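# Reseat two misplaced gears upright on the furnace tray

## Task

Fix the two wrongly placed gears so that every gear on the furnace tray rests flat on its lug with the small end facing up, then release the grippers.

## Robot and tools

ROBOT. Two arms, left_arm and right_arm, each bolted to a mounting plate; both plates hang on one metal frame behind them. For a "too close" message, a plate and its half of the frame count as part of the arm standing on it. Calibrated root-link poses in the scene frame: left_arm (-0.026, +0.373, +0.194) m, quat_wxyz (+1.000, -0.005, +0.005, -0.016); right_arm (-0.014, -0.196, +0.194) m, quat_wxyz (+1.000, +0.005, +0.005, +0.002). Drives are cheap and have play; the wrists are weaker. Wrist angles are read after the gearing, the others at the motors.

FRAME. Scene frame: origin at table-top height, halfway between the nominal bases; +x points out over the table, +y toward left_arm, +z up. Arm names do not match image sides. end_effector_position (m) is the point between the finger pads, about 1 cm behind the tips; end_effector_quat_wxyz is the gripper orientation. Fingers point along gripper +z and open along its y axis. Printed hand poses may be off by a few cm, more at long reach.

ROW LAYOUT. Every command row is 14 plain numbers: left_arm's 7, then right_arm's 7, even when one arm is idle. Per arm, in this order only: shoulder (joint2), elbow (joint3), waist (joint1), wrist pitch (joint4), wrist yaw (joint5), wrist roll (joint6), then gripper opening. Joint values are absolute target angles in radians, the same kind as printed under Joint positions. Stated ranges: shoulder 0.000 to 3.142, elbow 0.000 to 3.019, waist -2.880 to 2.880, wrist pitch -1.693 to 1.571, wrist yaw -1.571 to 1.571, wrist roll -2.094 to 2.094. True ends may differ by up to 0.084 rad; a target beyond a stated end by more than 0.084 and further out than the current angle is refused; a target past the true end is clipped there, sometimes reported as "joint sent to its limit" (absence of that line proves nothing). Opening is an absolute command from -1 (closed) to +1 (fully open). Each control step keeps a joint's target within a fixed lead of its measured angle (0.716 waist and shoulder, 0.645 elbow, 0.69 wrist pitch, 1.84 wrist yaw, 3.24 wrist roll), and targets that would carry a gripper more than 110 mm from where it is get scaled back. To keep a still joint where it is, resend its Joint targets value; to leave a gripper alone, resend its current command (0 is a real command).

TOOLS.
- execute_actions(actions, cameras): actions is a list of up to 15 actions; each action is a table of up to 15 rows, one row per 1/30 s step; a short table repeats its last row to fill 15 steps. An empty list just reports state and images.
- move(target, speed, blend, opening_speed, blocking, cameras): target is one 14-number row or a list of up to 15 rows (absolute joint angles plus openings), all sharing at most 10 s. All joints move together, so the hand follows a curve, with no obstacle avoidance. speed is the top rad/s of the joint with farthest to go, 0.01 to 12.57, default 0.5, one value or one per target. blend (rad) rounds corners of a list; 0 stops at each waypoint. opening_speed (0.2 or more, per second on the -1..+1 scale) ramps the fingers. Finger changes in the first row are sent at the start; in later rows on arrival once everything rests. blocking=false returns after about 0.5 s while the motion continues; a new move replaces it. Faster moves and targets set deeper past contact hit and press harder. The result adds a "move:" line: done, off_target (resting more than 0.035 rad from target), moving, held, fault, possibly limits=held. Neither done nor off_target tells you about contact.
- wait(seconds 0 to 10, cameras): lets time pass holding last commands; a running move keeps going.
- stop(cameras): brakes a running move; fast motion needs room.
- zoom_image(camera, region): region [x0, y0, x1, y1] in pixels, at most 504 by 504, on the latest image of cam_head_left, cam_head_right, cam_left_wrist or cam_right_wrist.
- read_manual(section): licence texts only.
- finished_scene(scene): the current scene number; ends the scene irreversibly. Call only when gears stay correct without the robot.

CAMERAS. cam_head_left and cam_head_right 896x504, cam_left_wrist and cam_right_wrist 672x504 (fisheye). The cameras argument picks which images return; [] means none, null or ["all"] all; an unknown name voids the call.

RESULT LINES. Joint positions (rad) and Joint velocities (rad/s) per arm in row order, plus finger-pad gap (m; 0.094 fully open); "within noise" means velocities are negligible. Joint targets shows what joints are currently driven toward. Tool commands shows gripper commands. grip_measured is opening on the command scale, reading up to about 2.7 mm wide when empty, and narrower than a squeezed part. grip_effort_nm is gripper motor effort (negative closes), not pad force. Joint torques follow joint order, include gravity, have offsets; numbers 2 and 4 wrap at ±28 N m. "joint command not followed" means the clearance check altered steps. MOTOR HOT warns of heating; at 100 °C an OVER-TEMPERATURE FAULT drops that arm for 30 to 60 s or more.

GRIPPING. Pads squeeze about 50 to 64 N each; full force sets in about 0.05 below the touch reading (0.11 for small or round parts). Close slowly on fragile items. Release by commanding well above grip_measured.

AVOID. Dropping gears or letting go while they move; anything leaving the table; slams and hard pushes; arm-to-arm contact or one gripper closing on the other's fingers (can fail the scene); long holds at full stretch or pushing at unreachable poses (heating). Loose objects may get nudged occasionally.

Each tool is called after "Call:" by a JSON object that holds its "api" and its "payload", one argument or row to a line.

## Session

Call:
{"api": "execute_actions", "payload": {
  "actions": []
}}

Scene clock: 0.00 s.
left_arm: end_effector_position=(+0.1427, -0.0597, +0.3114) grip_measured=+1.000 grip_effort_nm=n/a end_effector_quat_wxyz=(+0.036, +0.686, +0.715, -0.132) | right_arm: end_effector_position=(+0.1339, -0.7400, +0.3461) grip_measured=+1.000 grip_effort_nm=n/a end_effector_quat_wxyz=(-0.096, +0.930, +0.300, -0.190)
Joint names: [shoulder, elbow, waist, wrist pitch, wrist yaw, wrist roll]
Joint positions: left_arm=[1.537 1.115 -1.093 -0.99 0.207 0.389 0.094] | right_arm=[1.971 1.803 -1.201 -1.616 0.362 1.361 0.094]
Joint velocities: within noise
Joint torques (N m): no reading
Motor temperatures (°C): left_arm=[30 34 30 30 31 29 31] | right_arm=[34 34 30 30 29 29 28]
Heat: left arm: hottest elbow 34 °C; right arm: hottest shoulder 34 °C.
Joint targets: left_arm=[1.542 1.137 -1.093 -0.989 0.207 0.389] | right_arm=[1.964 1.827 -1.201 -1.617 0.362 1.361]
Tool commands: left_gripper/opening=+1.0 right_gripper/opening=+1.0

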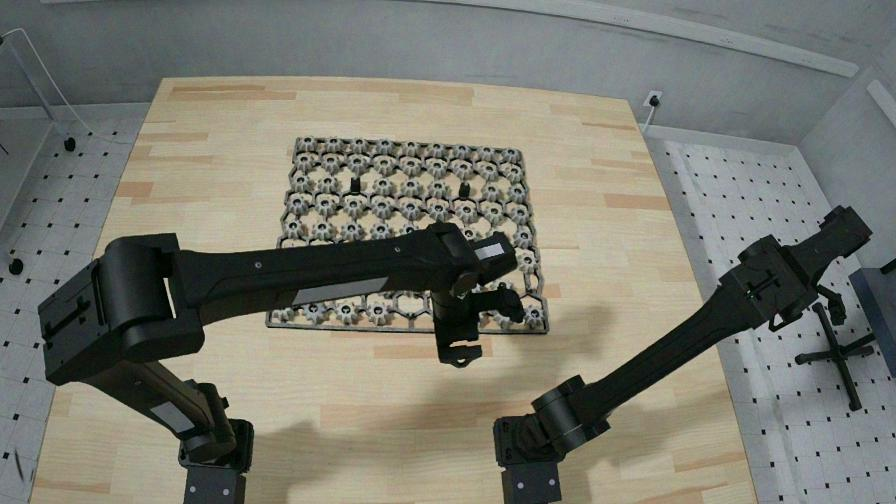

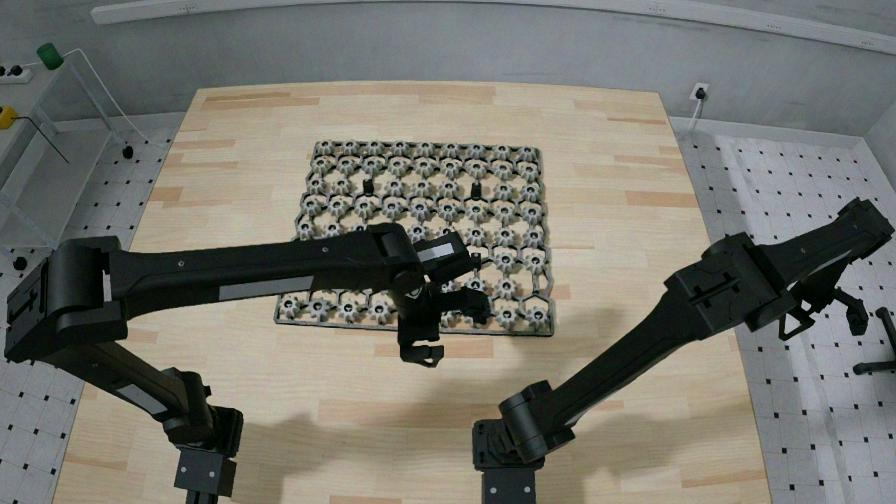

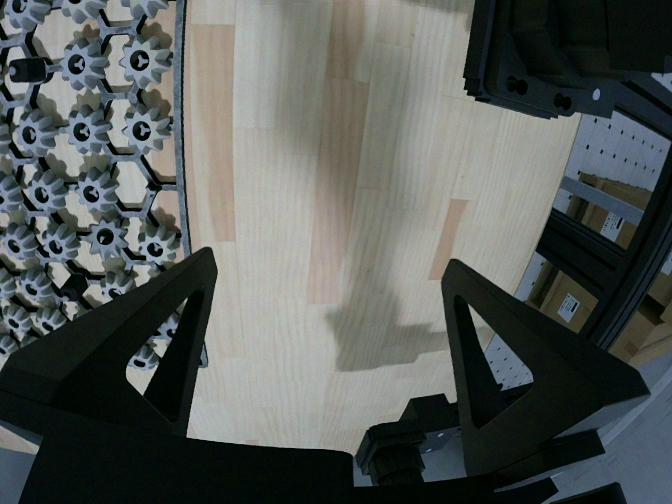

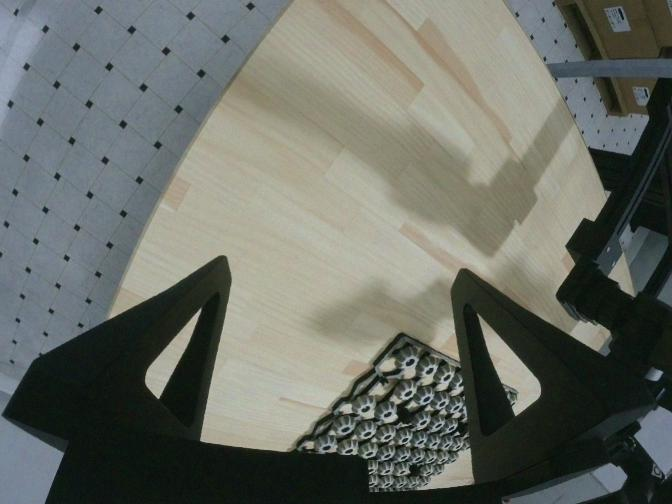

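Call:
{"api": "move", "payload": {
  "target": [1.542,1.137,1.0,-0.989,0.207,0.389,1,1.964,1.827,-1.201,-1.617,0.362,1.361,1],
  "speed": 0.8
}}

Call:
{"api": "zoom_image", "payload": {
  "camera": "cam_head_left",
  "region": [256, 126, 406, 340]
}}

Call:
{"api": "zoom_image", "payload": {
  "camera": "cam_head_left",
  "region": [400, 126, 556, 340]
}}

Scene clock: 10.93 s.
left_arm: end_effector_position=(+0.2654, +0.7372, +0.3023) grip_measured=+1.000 grip_effort_nm=-0.037 end_effector_quat_wxyz=(+0.119, -0.279, +0.952, -0.033) | right_arm: end_effector_position=(+0.1339, -0.7400, +0.3461) grip_measured=+1.000 grip_effort_nm=0.037 end_effector_quat_wxyz=(-0.096, +0.930, +0.300, -0.190)
Joint names: [shoulder, elbow, waist, wrist pitch, wrist yaw, wrist roll]
Joint positions: left_arm=[1.537 1.115 1.005 -0.99 0.207 0.389 0.094] | right_arm=[1.971 1.803 -1.201 -1.616 0.362 1.361 0.094]
Joint velocities: within noise
Joint torques (N m): left_arm=[-11.34 10.14 -0.85 0.65 0.19 -0.1] | right_arm=[-20.13 9.02 -0.03 -0.09 0.25 0.13]
Motor temperatures (°C): left_arm=[31 35 30 30 31 29 31] | right_arm=[36 35 30 30 29 29 28]
Heat: left arm: hottest elbow 35 °C; right arm: hottest shoulder 36 °C.
Joint targets: left_arm=[1.542 1.137 1.000 -0.989 0.207 0.389] | right_arm=[1.964 1.827 -1.201 -1.617 0.362 1.361]
move: done

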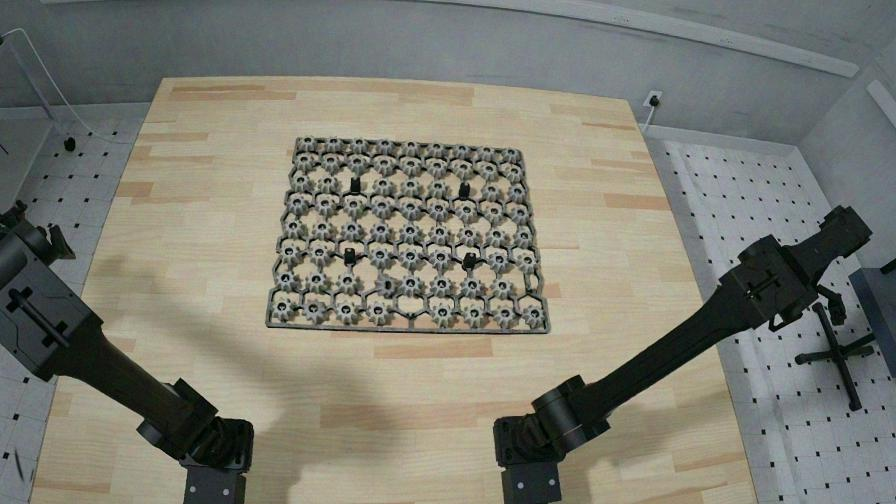

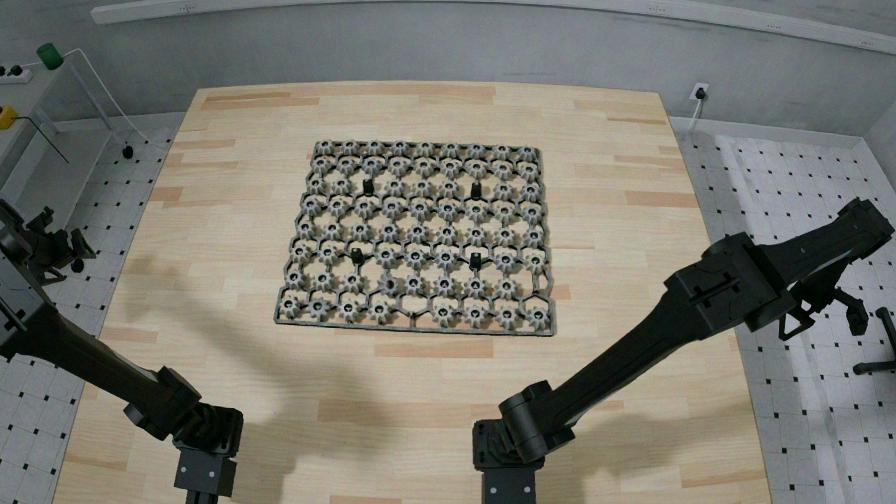

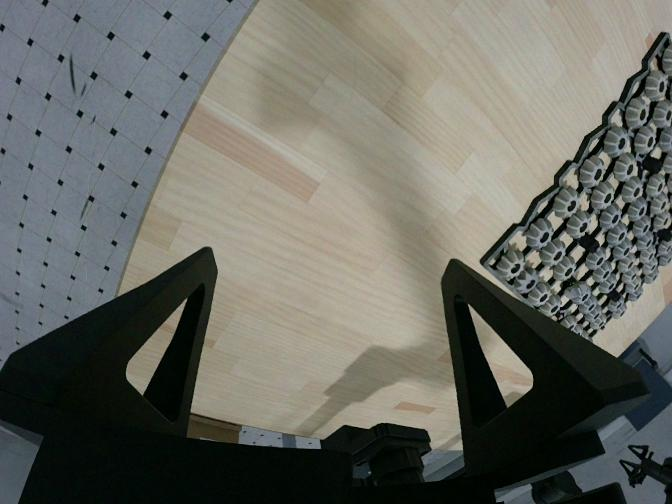

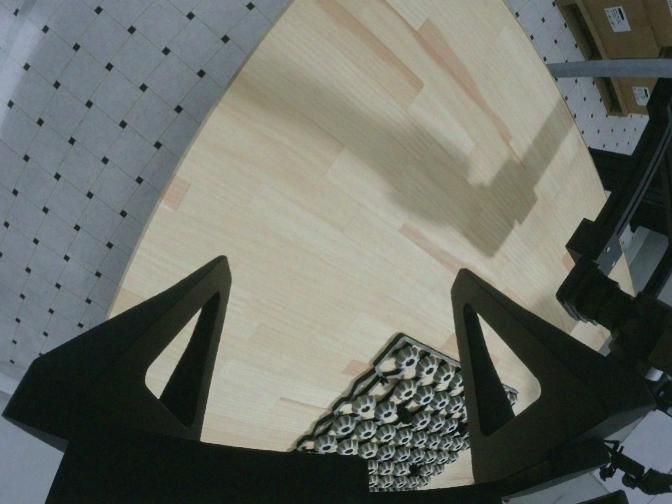

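Scaled by 2.355 from the camera's 896x504 image, which has a finer 1280x720 frame.

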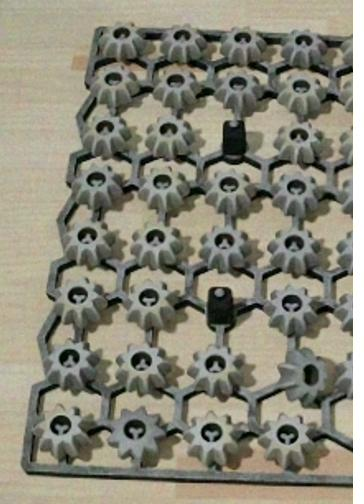

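Scaled by 2.355 from the camera's 896x504 image, which has a finer 1280x720 frame.

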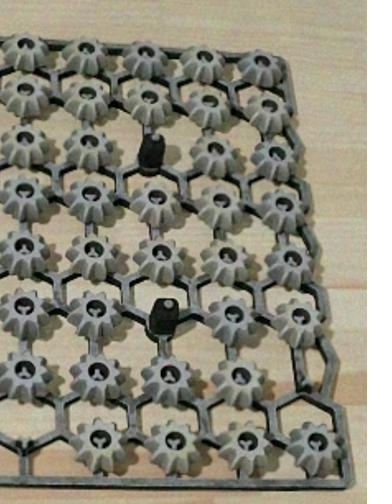

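Call:
{"api": "zoom_image", "payload": {
  "camera": "cam_head_left",
  "region": [345, 250, 435, 335]
}}

Call:
{"api": "zoom_image", "payload": {
  "camera": "cam_head_left",
  "region": [265, 265, 365, 335]
}}

Call:
{"api": "zoom_image", "payload": {
  "camera": "cam_head_right",
  "region": [270, 240, 450, 340]
}}

Call:
{"api": "zoom_image", "payload": {
  "camera": "cam_head_right",
  "region": [400, 230, 560, 340]
}}

Call:
{"api": "zoom_image", "payload": {
  "camera": "cam_head_right",
  "region": [290, 130, 430, 250]
}}

Call:
{"api": "zoom_image", "payload": {
  "camera": "cam_head_right",
  "region": [420, 130, 560, 250]
}}

Scaled by 5.600 from the camera's 896x504 image, which has a finer 1280x720 frame.

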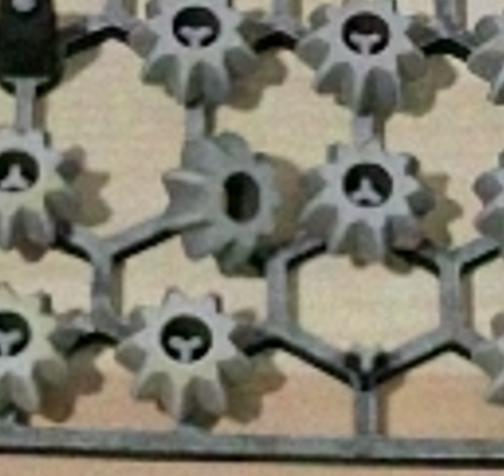

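Scaled by 5.040 from the camera's 896x504 image, which has a finer 1280x720 frame.

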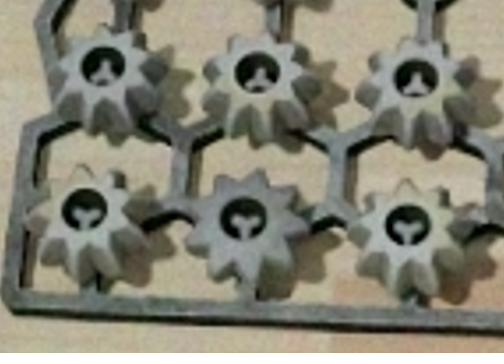

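Scaled by 2.800 from the camera's 896x504 image, which has a finer 1280x720 frame.

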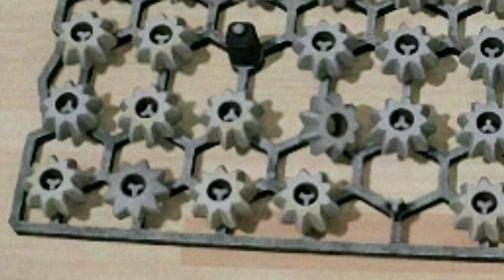

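Scaled by 3.150 from the camera's 896x504 image, which has a finer 1280x720 frame.

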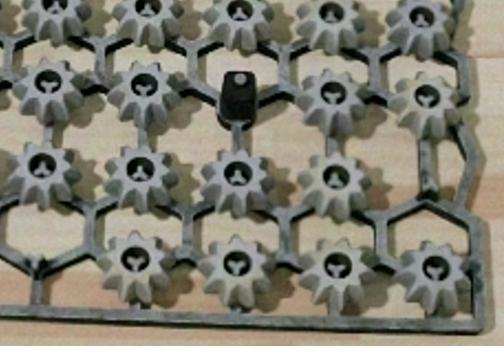

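Scaled by 3.600 from the camera's 896x504 image, which has a finer 1280x720 frame.

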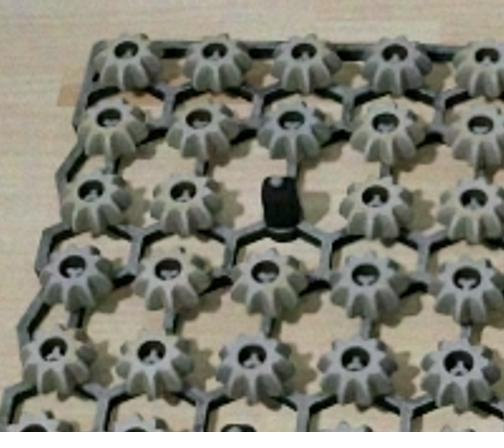

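Scaled by 3.600 from the camera's 896x504 image, which has a finer 1280x720 frame.

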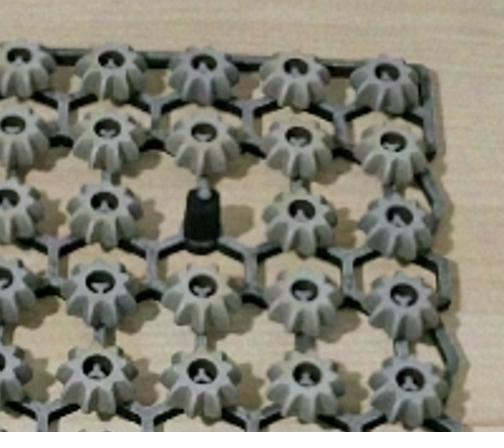

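Call:
{"api": "move", "payload": {
  "target": [1.536,0.954,-0.42,-0.989,0,0,1,1.964,1.827,-1.201,-1.617,0.362,1.361,1],
  "speed": 0.8,
  "cameras": ["cam_head_left","cam_left_wrist"]
}}

Scene clock: 95.50 s.
left_arm: end_effector_position=(+0.3333, +0.1954, +0.2501) grip_measured=+1.000 grip_effort_nm=-0.042 end_effector_quat_wxyz=(+0.000, +0.235, +0.972, -0.009) | right_arm: end_effector_position=(+0.1339, -0.7400, +0.3461) grip_measured=+1.000 grip_effort_nm=0.037 end_effector_quat_wxyz=(-0.096, +0.930, +0.300, -0.190)
Joint names: [shoulder, elbow, waist, wrist pitch, wrist yaw, wrist roll]
Joint positions: left_arm=[1.537 0.966 -0.426 -0.99 0.004 0.016 0.094] | right_arm=[1.971 1.803 -1.201 -1.616 0.362 1.361 0.094]
Joint velocities: within noise
Joint torques (N m): left_arm=[-10.7 6.68 -0.26 0.31 -0.17 -0.26] | right_arm=[-20.19 9.01 0.09 -0.09 0.25 0.12]
Motor temperatures (°C): left_arm=[32 41 30 30 31 29 31] | right_arm=[41 39 29 30 29 28 28]
Heat: left arm: hottest elbow 41 °C; right arm: hottest shoulder 41 °C.
Joint targets: left_arm=[1.536 0.954 -0.420 -0.989 0.000 0.000] | right_arm=[1.964 1.827 -1.201 -1.617 0.362 1.361]
move: done
Images, in order (width x height): cam_head_left 896x504, cam_left_wrist 672x504.

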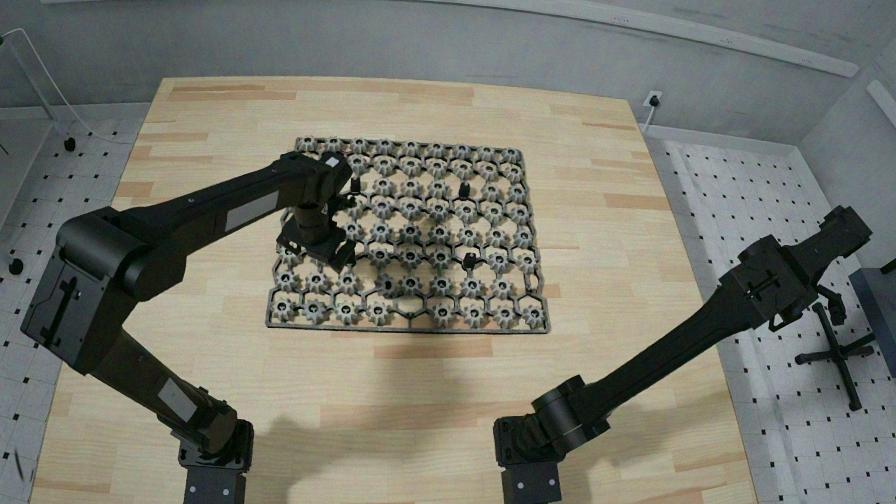

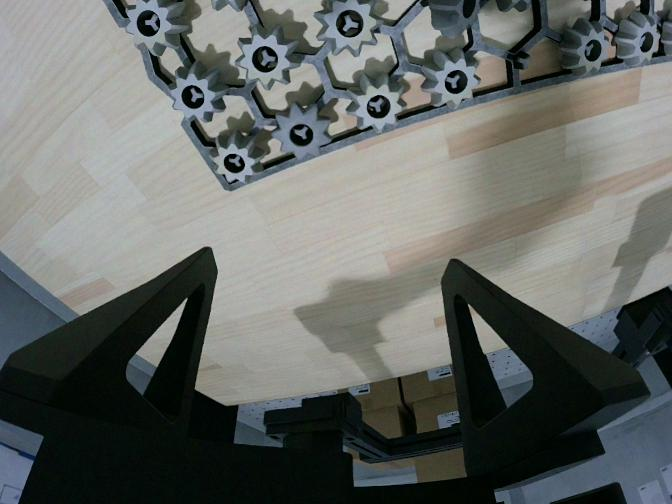

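Call:
{"api": "move", "payload": {
  "target": [1.709,0.828,-0.337,-0.690,0,-0.37,0.6,1.964,1.827,-1.201,-1.617,0.362,1.361,1],
  "speed": 0.6,
  "cameras": ["cam_head_left","cam_left_wrist"]
}}

Call:
{"api": "zoom_image", "payload": {
  "camera": "cam_left_wrist",
  "region": [100, 0, 560, 260]
}}

Scene clock: 148.53 s.
left_arm: end_effector_position=(+0.3333, +0.2302, +0.1534) grip_measured=+0.603 grip_effort_nm=-0.168 end_effector_quat_wxyz=(-0.003, +0.014, +1.000, -0.008) | right_arm: end_effector_position=(+0.1339, -0.7400, +0.3461) grip_measured=+1.000 grip_effort_nm=0.032 end_effector_quat_wxyz=(-0.096, +0.930, +0.300, -0.190)
Joint names: [shoulder, elbow, waist, wrist pitch, wrist yaw, wrist roll]
Joint positions: left_arm=[1.695 0.835 -0.342 -0.703 0.004 -0.346 0.075] | right_arm=[1.971 1.803 -1.201 -1.616 0.362 1.361 0.094]
Joint velocities: within noise
Joint torques (N m): left_arm=[-9.93 5.31 -0.32 0.91 -0.18 -0.27] | right_arm=[-20.19 8.98 0.03 -0.09 0.25 0.13]
Motor temperatures (°C): left_arm=[32 39 30 29 31 29 31] | right_arm=[42 40 29 30 29 28 28]
Heat: left arm: hottest elbow 39 °C; right arm: hottest shoulder 42 °C.
Joint targets: left_arm=[1.709 0.828 -0.337 -0.689 0.001 -0.362] | right_arm=[1.964 1.827 -1.201 -1.617 0.362 1.361]
move: done
Images, in order (width x height): cam_head_left 896x504, cam_left_wrist 672x504.

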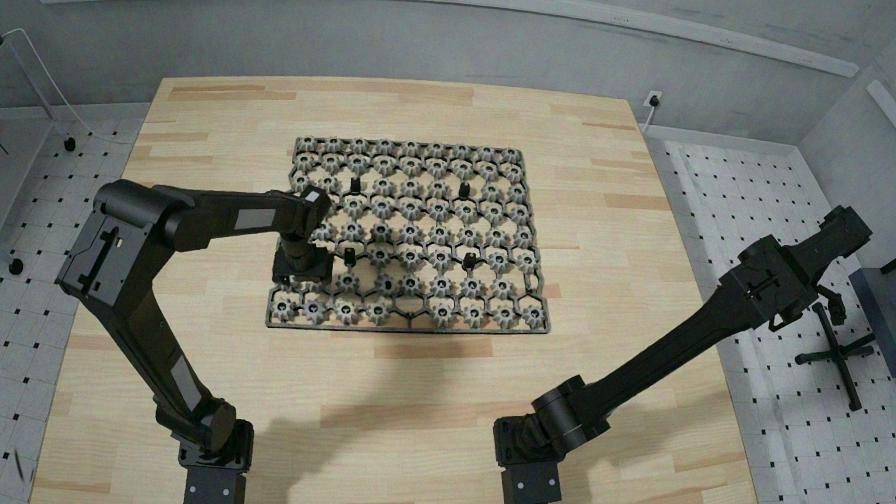

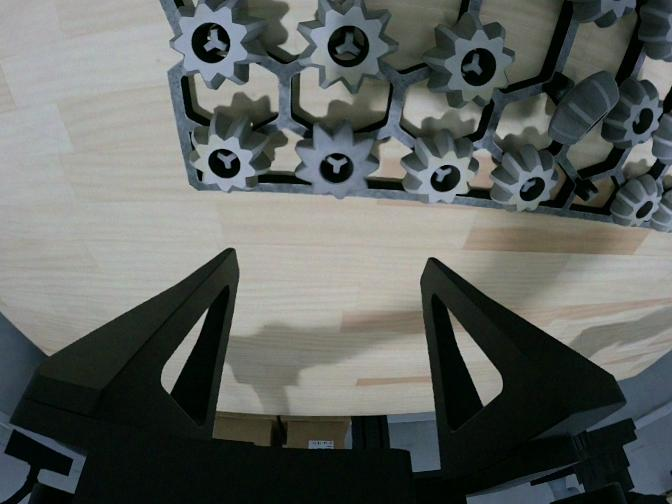

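Scaled by 1.096 from the camera's 672x504 image, which has a finer 960x720 frame.

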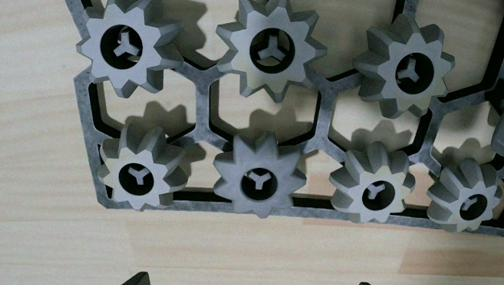

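Call:
{"api": "move", "payload": {
  "target": [1.846,0.76,-0.362,-0.488,-0.014,-0.42,0.6,1.964,1.827,-1.201,-1.617,0.362,1.361,1],
  "speed": 0.4,
  "cameras": ["cam_left_wrist"]
}}

Call:
{"api": "zoom_image", "payload": {
  "camera": "cam_left_wrist",
  "region": [150, 100, 550, 360]
}}

Call:
{"api": "zoom_image", "payload": {
  "camera": "cam_head_right",
  "region": [270, 240, 420, 340]
}}

Scene clock: 167.93 s.
left_arm: end_effector_position=(+0.3161, +0.2318, +0.0896) grip_measured=+0.603 grip_effort_nm=-0.168 end_effector_quat_wxyz=(-0.003, -0.008, +1.000, -0.005) | right_arm: end_effector_position=(+0.1339, -0.7400, +0.3461) grip_measured=+1.000 grip_effort_nm=0.037 end_effector_quat_wxyz=(-0.096, +0.930, +0.300, -0.190)
Joint names: [shoulder, elbow, waist, wrist pitch, wrist yaw, wrist roll]
Joint positions: left_arm=[1.832 0.766 -0.355 -0.501 -0.002 -0.403 0.075] | right_arm=[1.971 1.803 -1.201 -1.616 0.362 1.361 0.094]
Joint velocities: within noise
Joint torques (N m): left_arm=[-10.23 3.82 -1.2 0.88 -0.25 -0.28] | right_arm=[-20.19 9.02 -0.03 -0.08 0.25 0.12]
Motor temperatures (°C): left_arm=[33 38 30 29 31 29 31] | right_arm=[42 40 29 29 29 28 28]
Heat: left arm: hottest elbow 38 °C; right arm: hottest shoulder 42 °C.
Joint targets: left_arm=[1.846 0.760 -0.362 -0.487 -0.007 -0.419] | right_arm=[1.964 1.827 -1.201 -1.617 0.362 1.361]
move: done
Images, in order (width x height): cam_left_wrist 672x504.

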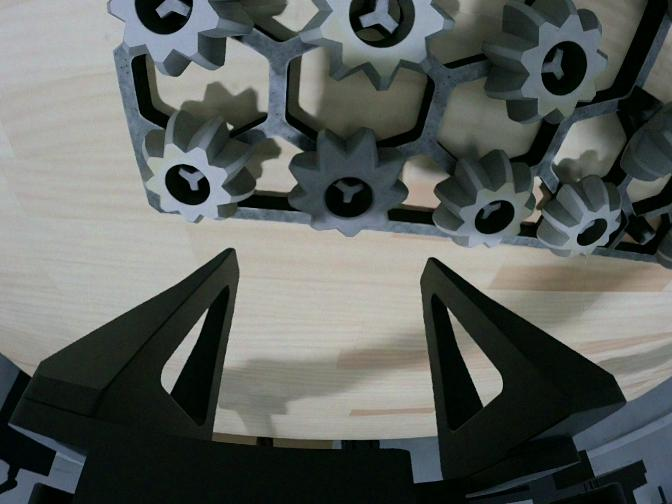

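Scaled by 1.260 from the camera's 672x504 image, which has a finer 960x720 frame.

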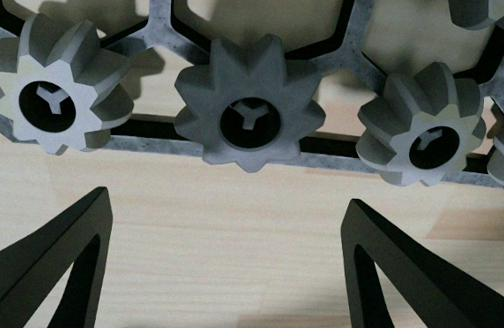

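This scene's latest camera images include none from cam_head_right. They are from: cam_left_wrist. cam_head_right's image comes with the result of a call that names it in "cameras".

Call:
{"api": "move", "payload": {
  "target": [1.971,0.769,-0.377,-0.375,-0.014,-0.435,0.62,1.964,1.827,-1.201,-1.617,0.362,1.361,1],
  "speed": 0.3,
  "cameras": ["cam_left_wrist","cam_head_right","cam_head_left"]
}}

Call:
{"api": "zoom_image", "payload": {
  "camera": "cam_left_wrist",
  "region": [150, 150, 550, 360]
}}

Call:
{"api": "zoom_image", "payload": {
  "camera": "cam_head_right",
  "region": [270, 240, 420, 340]
}}

Scene clock: 182.33 s.
left_arm: end_effector_position=(+0.3102, +0.2290, +0.0463) grip_measured=+0.617 grip_effort_nm=0.115 end_effector_quat_wxyz=(-0.008, -0.009, +1.000, +0.001) | right_arm: end_effector_position=(+0.1339, -0.7400, +0.3461) grip_measured=+1.000 grip_effort_nm=0.027 end_effector_quat_wxyz=(-0.096, +0.930, +0.300, -0.190)
Joint names: [shoulder, elbow, waist, wrist pitch, wrist yaw, wrist roll]
Joint positions: left_arm=[1.957 0.766 -0.37 -0.389 -0.008 -0.419 0.076] | right_arm=[1.971 1.803 -1.201 -1.616 0.362 1.361 0.094]
Joint velocities: within noise
Joint torques (N m): left_arm=[-10.7 3.45 -1.32 0.85 -0.27 -0.28] | right_arm=[-20.25 8.96 -0.03 -0.08 0.26 0.12]
Motor temperatures (°C): left_arm=[32 38 30 29 31 29 31] | right_arm=[42 40 29 29 29 28 28]
Heat: left arm: hottest elbow 38 °C; right arm: hottest shoulder 42 °C.
Joint targets: left_arm=[1.971 0.769 -0.377 -0.375 -0.013 -0.436] | right_arm=[1.964 1.827 -1.201 -1.617 0.362 1.361]
move: done
Images, in order (width x height): cam_head_left 896x504, cam_head_right 896x504, cam_left_wrist 672x504.

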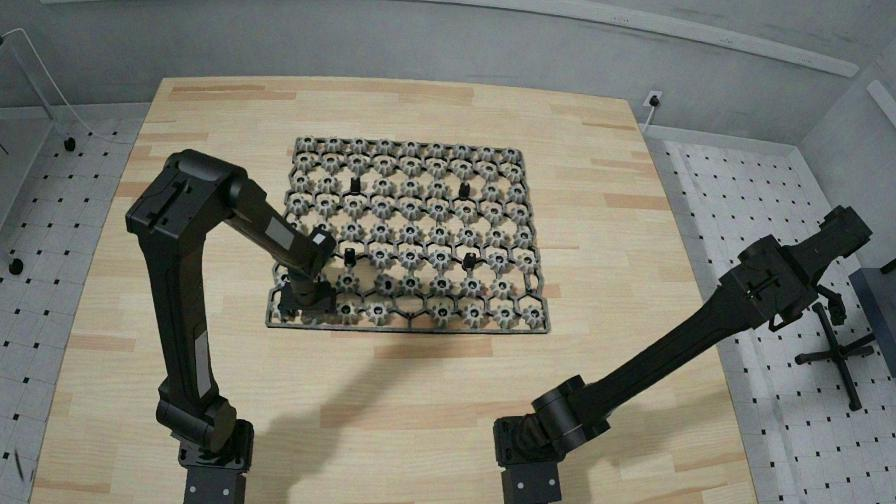

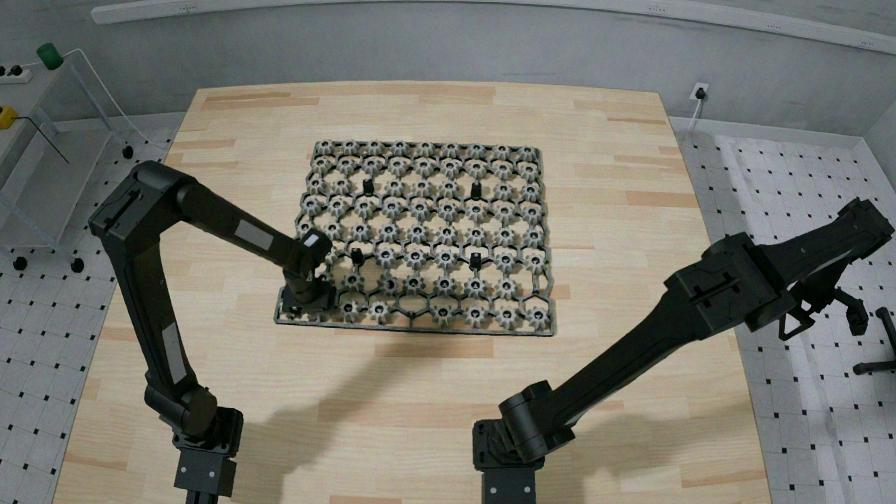

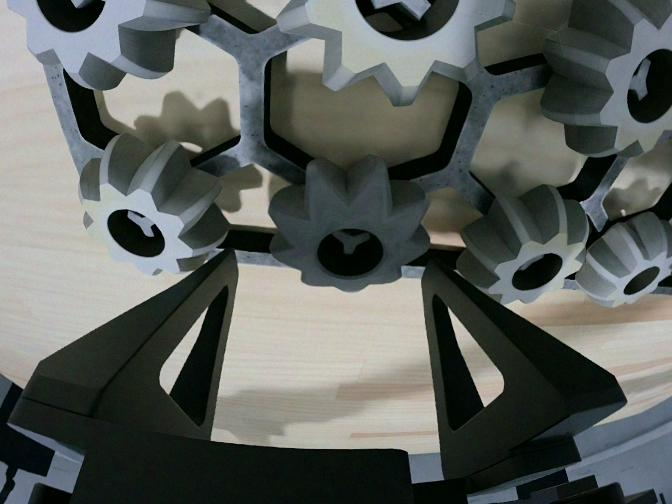

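Scaled by 1.260 from the camera's 672x504 image, which has a finer 960x720 frame.

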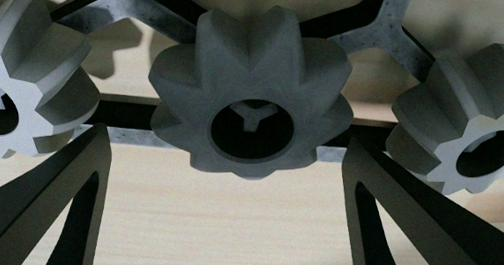

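Scaled by 3.360 from the camera's 896x504 image, which has a finer 1280x720 frame.

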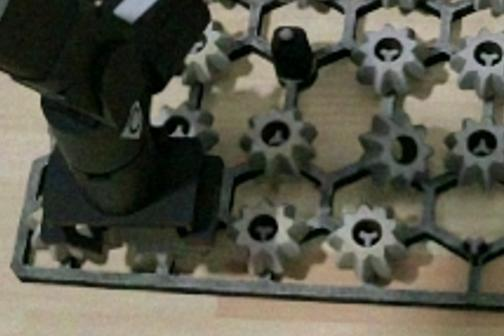

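Call:
{"api": "move", "payload": {
  "target": [1.994,0.782,-0.382,-0.359,-0.014,-0.445,0.5,1.964,1.827,-1.201,-1.617,0.362,1.361,1],
  "speed": 0.2,
  "cameras": ["cam_left_wrist"]
}}

Call:
{"api": "zoom_image", "payload": {
  "camera": "cam_left_wrist",
  "region": [150, 150, 550, 360]
}}

Scene clock: 210.47 s.
left_arm: end_effector_position=(+0.3101, +0.2276, +0.0418) grip_measured=+0.503 grip_effort_nm=-0.168 end_effector_quat_wxyz=(-0.006, -0.011, +1.000, +0.001) | right_arm: end_effector_position=(+0.1339, -0.7400, +0.3461) grip_measured=+1.000 grip_effort_nm=0.037 end_effector_quat_wxyz=(-0.096, +0.930, +0.300, -0.190)
Joint names: [shoulder, elbow, waist, wrist pitch, wrist yaw, wrist roll]
Joint positions: left_arm=[1.97 0.766 -0.374 -0.372 -0.01 -0.429 0.071] | right_arm=[1.971 1.803 -1.201 -1.616 0.362 1.361 0.094]
Joint velocities: within noise
Joint torques (N m): left_arm=[-10.11 4.36 -1.44 0.87 -0.28 -0.27] | right_arm=[-20.19 8.96 0.03 -0.06 0.25 0.12]
Motor temperatures (°C): left_arm=[33 37 30 29 31 29 31] | right_arm=[43 40 29 29 29 28 28]
Heat: left arm: hottest elbow 37 °C; right arm: hottest shoulder 43 °C.
Joint targets: left_arm=[1.994 0.782 -0.382 -0.359 -0.015 -0.445] | right_arm=[1.964 1.827 -1.201 -1.617 0.362 1.361]
move: done
Images, in order (width x height): cam_left_wrist 672x504.

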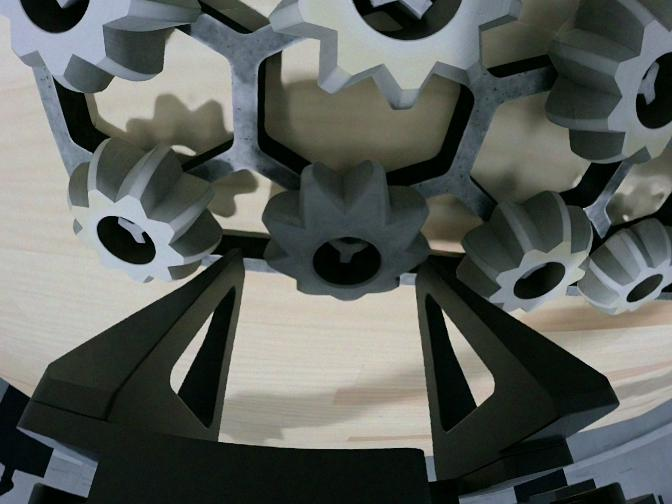

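Scaled by 1.260 from the camera's 672x504 image, which has a finer 960x720 frame.

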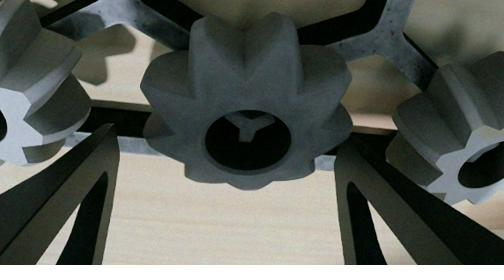

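Call:
{"api": "move", "payload": {
  "target": [1.996,0.797,-0.397,-0.362,-0.014,-0.452,0.5,1.964,1.827,-1.201,-1.617,0.362,1.361,1],
  "speed": 0.2,
  "cameras": ["cam_left_wrist"]
}}

Call:
{"api": "zoom_image", "payload": {
  "camera": "cam_left_wrist",
  "region": [150, 150, 550, 360]
}}

Scene clock: 218.70 s.
left_arm: end_effector_position=(+0.3110, +0.2207, +0.0426) grip_measured=+0.503 grip_effort_nm=-0.168 end_effector_quat_wxyz=(-0.003, -0.007, +1.000, -0.001) | right_arm: end_effector_position=(+0.1339, -0.7400, +0.3461) grip_measured=+1.000 grip_effort_nm=0.027 end_effector_quat_wxyz=(-0.096, +0.930, +0.300, -0.190)
Joint names: [shoulder, elbow, waist, wrist pitch, wrist yaw, wrist roll]
Joint positions: left_arm=[1.97 0.772 -0.39 -0.372 -0.01 -0.436 0.071] | right_arm=[1.971 1.803 -1.201 -1.616 0.362 1.361 0.094]
Joint velocities: within noise
Joint torques (N m): left_arm=[-10.05 5.12 -1.32 0.7 -0.24 -0.27] | right_arm=[-20.19 8.99 -0.03 -0.08 0.25 0.13]
Motor temperatures (°C): left_arm=[33 37 30 29 31 29 31] | right_arm=[43 40 29 29 29 28 28]
Heat: left arm: hottest elbow 37 °C; right arm: hottest shoulder 43 °C.
Joint targets: left_arm=[1.996 0.797 -0.397 -0.362 -0.014 -0.452] | right_arm=[1.964 1.827 -1.201 -1.617 0.362 1.361]
move: done
Images, in order (width x height): cam_left_wrist 672x504.

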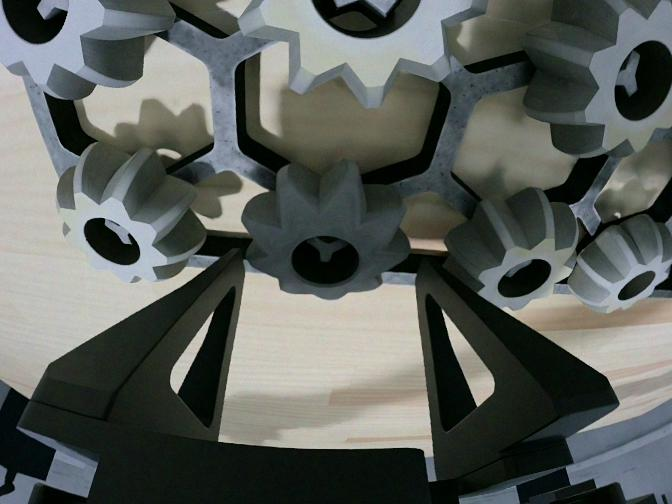

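Scaled by 1.260 from the camera's 672x504 image, which has a finer 960x720 frame.

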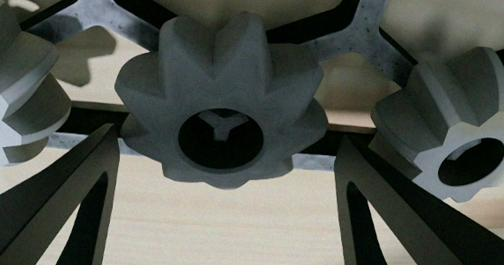

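Call:
{"api": "move", "payload": {
  "target": [2.016,0.803,-0.379,-0.340,-0.014,-0.440,0.5,1.964,1.827,-1.201,-1.617,0.362,1.361,1],
  "speed": 0.2,
  "cameras": ["cam_left_wrist"]
}}

Call:
{"api": "zoom_image", "payload": {
  "camera": "cam_left_wrist",
  "region": [150, 150, 550, 360]
}}

Scene clock: 224.80 s.
left_arm: end_effector_position=(+0.3132, +0.2206, +0.0358) grip_measured=+0.503 grip_effort_nm=-0.173 end_effector_quat_wxyz=(-0.002, -0.008, +1.000, -0.001) | right_arm: end_effector_position=(+0.1339, -0.7400, +0.3461) grip_measured=+1.000 grip_effort_nm=0.027 end_effector_quat_wxyz=(-0.096, +0.930, +0.300, -0.190)
Joint names: [shoulder, elbow, waist, wrist pitch, wrist yaw, wrist roll]
Joint positions: left_arm=[1.992 0.778 -0.388 -0.353 -0.01 -0.436 0.071] | right_arm=[1.971 1.803 -1.201 -1.616 0.362 1.361 0.094]
Joint velocities: within noise
Joint torques (N m): left_arm=[-10.34 4.97 -0.03 0.85 -0.24 -0.14] | right_arm=[-20.25 8.96 -0.03 -0.08 0.25 0.13]
Motor temperatures (°C): left_arm=[33 37 30 29 31 29 31] | right_arm=[43 40 29 29 29 28 28]
Heat: left arm: hottest elbow 37 °C; right arm: hottest shoulder 43 °C.
Joint targets: left_arm=[2.016 0.803 -0.379 -0.340 -0.014 -0.440] | right_arm=[1.964 1.827 -1.201 -1.617 0.362 1.361]
move: done
Images, in order (width x height): cam_left_wrist 672x504.

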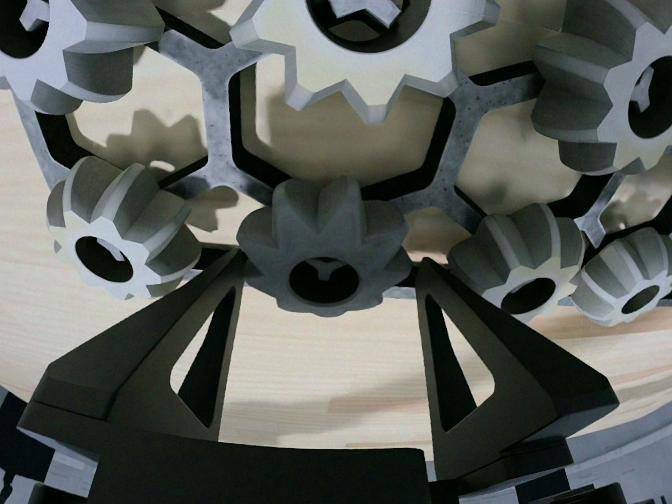

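Scaled by 1.260 from the camera's 672x504 image, which has a finer 960x720 frame.

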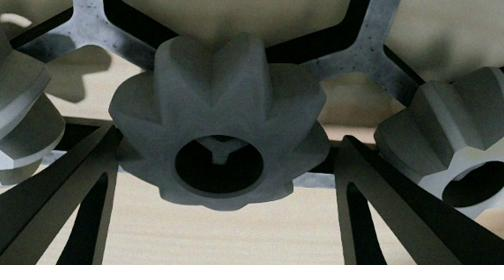

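Call:
{"api": "move", "payload": {
  "target": [
    [2.016,0.803,-0.364,-0.340,-0.014,-0.432,0.52,1.964,1.827,-1.201,-1.617,0.362,1.361,1],
    [2.040,0.799,-0.368,-0.314,-0.014,-0.432,0.52,1.964,1.827,-1.201,-1.617,0.362,1.361,1]
  ],
  "speed": 0.1,
  "cameras": ["cam_left_wrist"]
}}

Call:
{"api": "zoom_image", "payload": {
  "camera": "cam_left_wrist",
  "region": [150, 150, 550, 360]
}}

Scene clock: 234.10 s.
left_arm: end_effector_position=(+0.3150, +0.2260, +0.0274) grip_measured=+0.517 grip_effort_nm=0.125 end_effector_quat_wxyz=(-0.001, -0.016, +1.000, -0.002) | right_arm: end_effector_position=(+0.1339, -0.7400, +0.3461) grip_measured=+1.000 grip_effort_nm=0.022 end_effector_quat_wxyz=(-0.096, +0.930, +0.300, -0.190)
Joint names: [shoulder, elbow, waist, wrist pitch, wrist yaw, wrist roll]
Joint positions: left_arm=[2.016 0.778 -0.372 -0.327 -0.01 -0.436 0.071] | right_arm=[1.971 1.803 -1.201 -1.616 0.362 1.361 0.094]
Joint velocities: within noise
Joint torques (N m): left_arm=[-10.29 4.48 -0.5 0.9 -0.24 -0.07] | right_arm=[-20.13 8.99 0.03 -0.09 0.24 0.13]
Motor temperatures (°C): left_arm=[33 37 30 29 31 29 31] | right_arm=[43 40 29 29 28 28 28]
Heat: left arm: hottest elbow 37 °C; right arm: hottest shoulder 43 °C.
Joint targets: left_arm=[2.040 0.799 -0.368 -0.314 -0.014 -0.432] | right_arm=[1.964 1.827 -1.201 -1.617 0.362 1.361]
move: done
Images, in order (width x height): cam_left_wrist 672x504.

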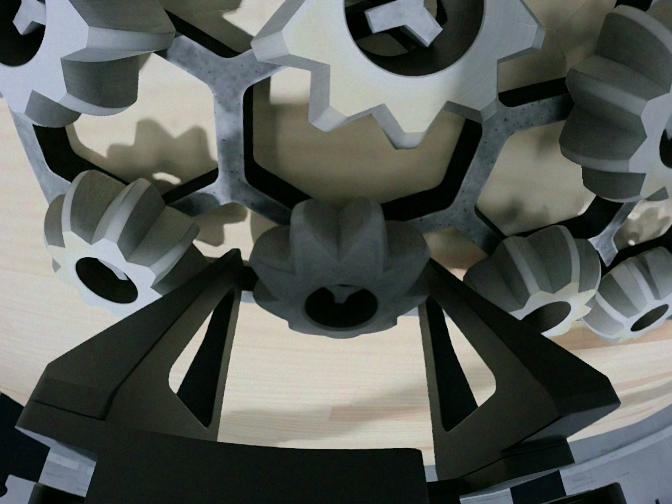

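Scaled by 1.260 from the camera's 672x504 image, which has a finer 960x720 frame.

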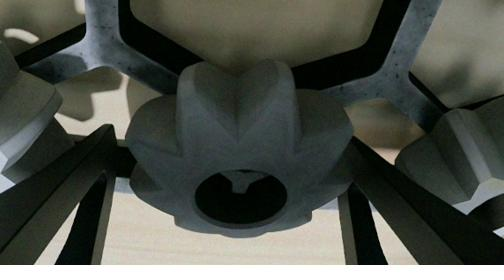

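Call:
{"api": "move", "payload": {
  "target": [2.052,0.797,-0.374,-0.302,-0.014,-0.432,0.52,1.964,1.827,-1.201,-1.617,0.362,1.361,1],
  "speed": 0.1,
  "cameras": ["cam_left_wrist"]
}}

Call:
{"api": "move", "payload": {
  "target": [2.052,0.797,-0.374,-0.302,-0.014,-0.432,0.0,1.964,1.827,-1.201,-1.617,0.362,1.361,1],
  "opening_speed": 0.2,
  "cameras": ["cam_left_wrist"]
}}

Scene clock: 242.90 s.
left_arm: end_effector_position=(+0.3147, +0.2261, +0.0236) grip_measured=+0.517 grip_effort_nm=0.115 end_effector_quat_wxyz=(+0.000, -0.016, +1.000, -0.002) | right_arm: end_effector_position=(+0.1339, -0.7400, +0.3461) grip_measured=+1.000 grip_effort_nm=0.032 end_effector_quat_wxyz=(-0.096, +0.930, +0.300, -0.190)
Joint names: [shoulder, elbow, waist, wrist pitch, wrist yaw, wrist roll]
Joint positions: left_arm=[2.027 0.778 -0.372 -0.315 -0.01 -0.436 0.071] | right_arm=[1.971 1.803 -1.201 -1.616 0.362 1.361 0.094]
Joint velocities: within noise
Joint torques (N m): left_arm=[-10.29 4.22 -0.67 0.88 -0.24 -0.07] | right_arm=[-20.13 8.98 0.09 -0.09 0.26 0.12]
Motor temperatures (°C): left_arm=[33 37 30 29 31 29 31] | right_arm=[43 40 29 29 28 28 28]
Heat: left arm: hottest elbow 37 °C; right arm: hottest shoulder 43 °C.
Joint targets: left_arm=[2.052 0.797 -0.374 -0.302 -0.014 -0.432] | right_arm=[1.964 1.827 -1.201 -1.617 0.362 1.361]
move: done
Images, in order (width x height): cam_left_wrist 672x504.

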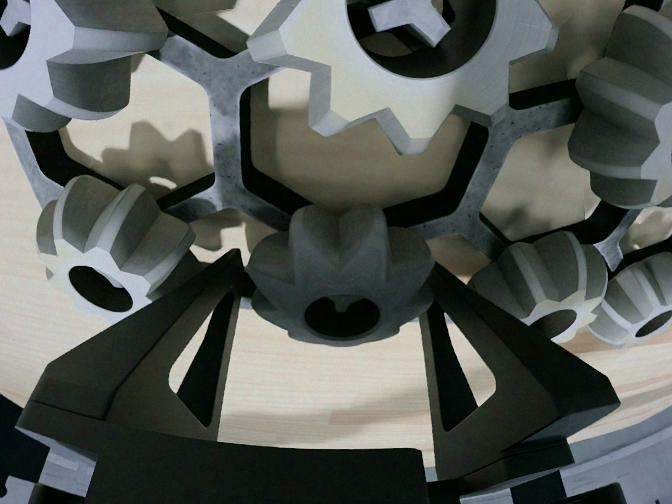

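Scene clock: 245.70 s.
left_arm: end_effector_position=(+0.3153, +0.2259, +0.0235) grip_measured=+0.169 grip_effort_nm=-1.057 end_effector_quat_wxyz=(+0.001, -0.016, +1.000, -0.002) | right_arm: end_effector_position=(+0.1339, -0.7400, +0.3461) grip_measured=+1.000 grip_effort_nm=0.032 end_effector_quat_wxyz=(-0.096, +0.930, +0.300, -0.190)
Joint names: [shoulder, elbow, waist, wrist pitch, wrist yaw, wrist roll]
Joint positions: left_arm=[2.027 0.778 -0.372 -0.312 -0.01 -0.436 0.055] | right_arm=[1.971 1.803 -1.201 -1.616 0.362 1.361 0.094]
Joint velocities: within noise
Joint torques (N m): left_arm=[-10.29 4.22 -0.91 0.69 -0.24 -0.06] | right_arm=[-20.25 9.01 -0.03 -0.06 0.25 0.13]
Motor temperatures (°C): left_arm=[33 37 30 29 31 29 31] | right_arm=[43 40 29 29 28 28 28]
Heat: left arm: hottest elbow 37 °C; right arm: hottest shoulder 43 °C.
Joint targets: left_arm=[2.052 0.797 -0.374 -0.303 -0.014 -0.432] | right_arm=[1.964 1.827 -1.201 -1.617 0.362 1.361]
move: done
Images, in order (width x height): cam_left_wrist 672x504.

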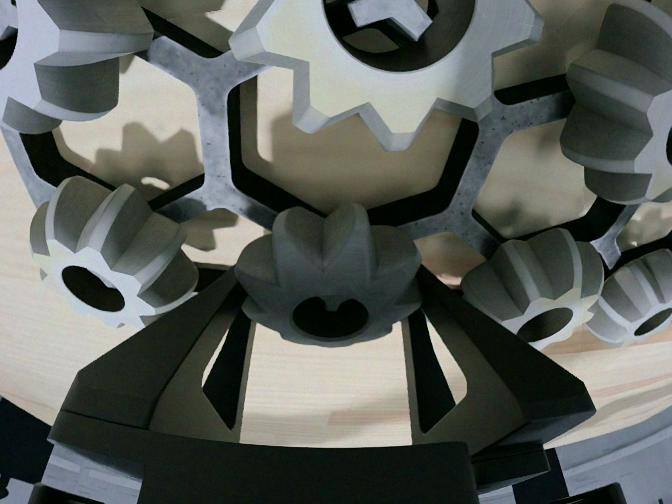

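Call:
{"api": "move", "payload": {
  "target": [1.742,0.792,-0.374,-0.605,-0.014,-0.432,0.0,1.964,1.827,-1.201,-1.617,0.362,1.361,1],
  "speed": 0.15,
  "cameras": ["cam_left_wrist"]
}}

Scene clock: 258.57 s.
left_arm: end_effector_position=(+0.3155, +0.2277, +0.1160) grip_measured=+0.167 grip_effort_nm=-1.053 end_effector_quat_wxyz=(-0.006, -0.019, +1.000, +0.002) | right_arm: end_effector_position=(+0.1339, -0.7400, +0.3461) grip_measured=+1.000 grip_effort_nm=0.037 end_effector_quat_wxyz=(-0.096, +0.930, +0.300, -0.190)
Joint names: [shoulder, elbow, waist, wrist pitch, wrist yaw, wrist roll]
Joint positions: left_arm=[1.766 0.782 -0.371 -0.593 -0.011 -0.441 0.055] | right_arm=[1.971 1.803 -1.201 -1.616 0.362 1.361 0.094]
Joint velocities: within noise
Joint torques (N m): left_arm=[-12.81 5.67 -0.91 -0.34 -0.19 -0.08] | right_arm=[-20.25 8.99 -0.03 -0.09 0.25 0.13]
Motor temperatures (°C): left_arm=[33 36 30 29 31 29 32] | right_arm=[43 41 29 29 28 28 28]
Heat: left arm: hottest elbow 36 °C; right arm: hottest shoulder 43 °C.
Joint targets: left_arm=[1.742 0.792 -0.374 -0.605 -0.014 -0.437] | right_arm=[1.964 1.827 -1.201 -1.617 0.362 1.361]
move: done
Images, in order (width x height): cam_left_wrist 672x504.

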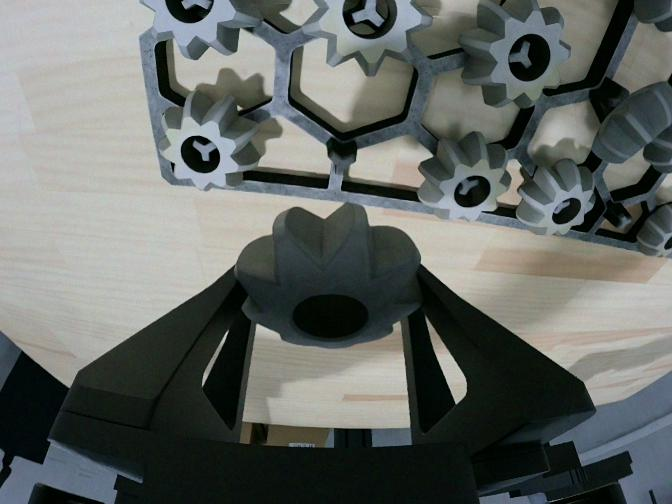

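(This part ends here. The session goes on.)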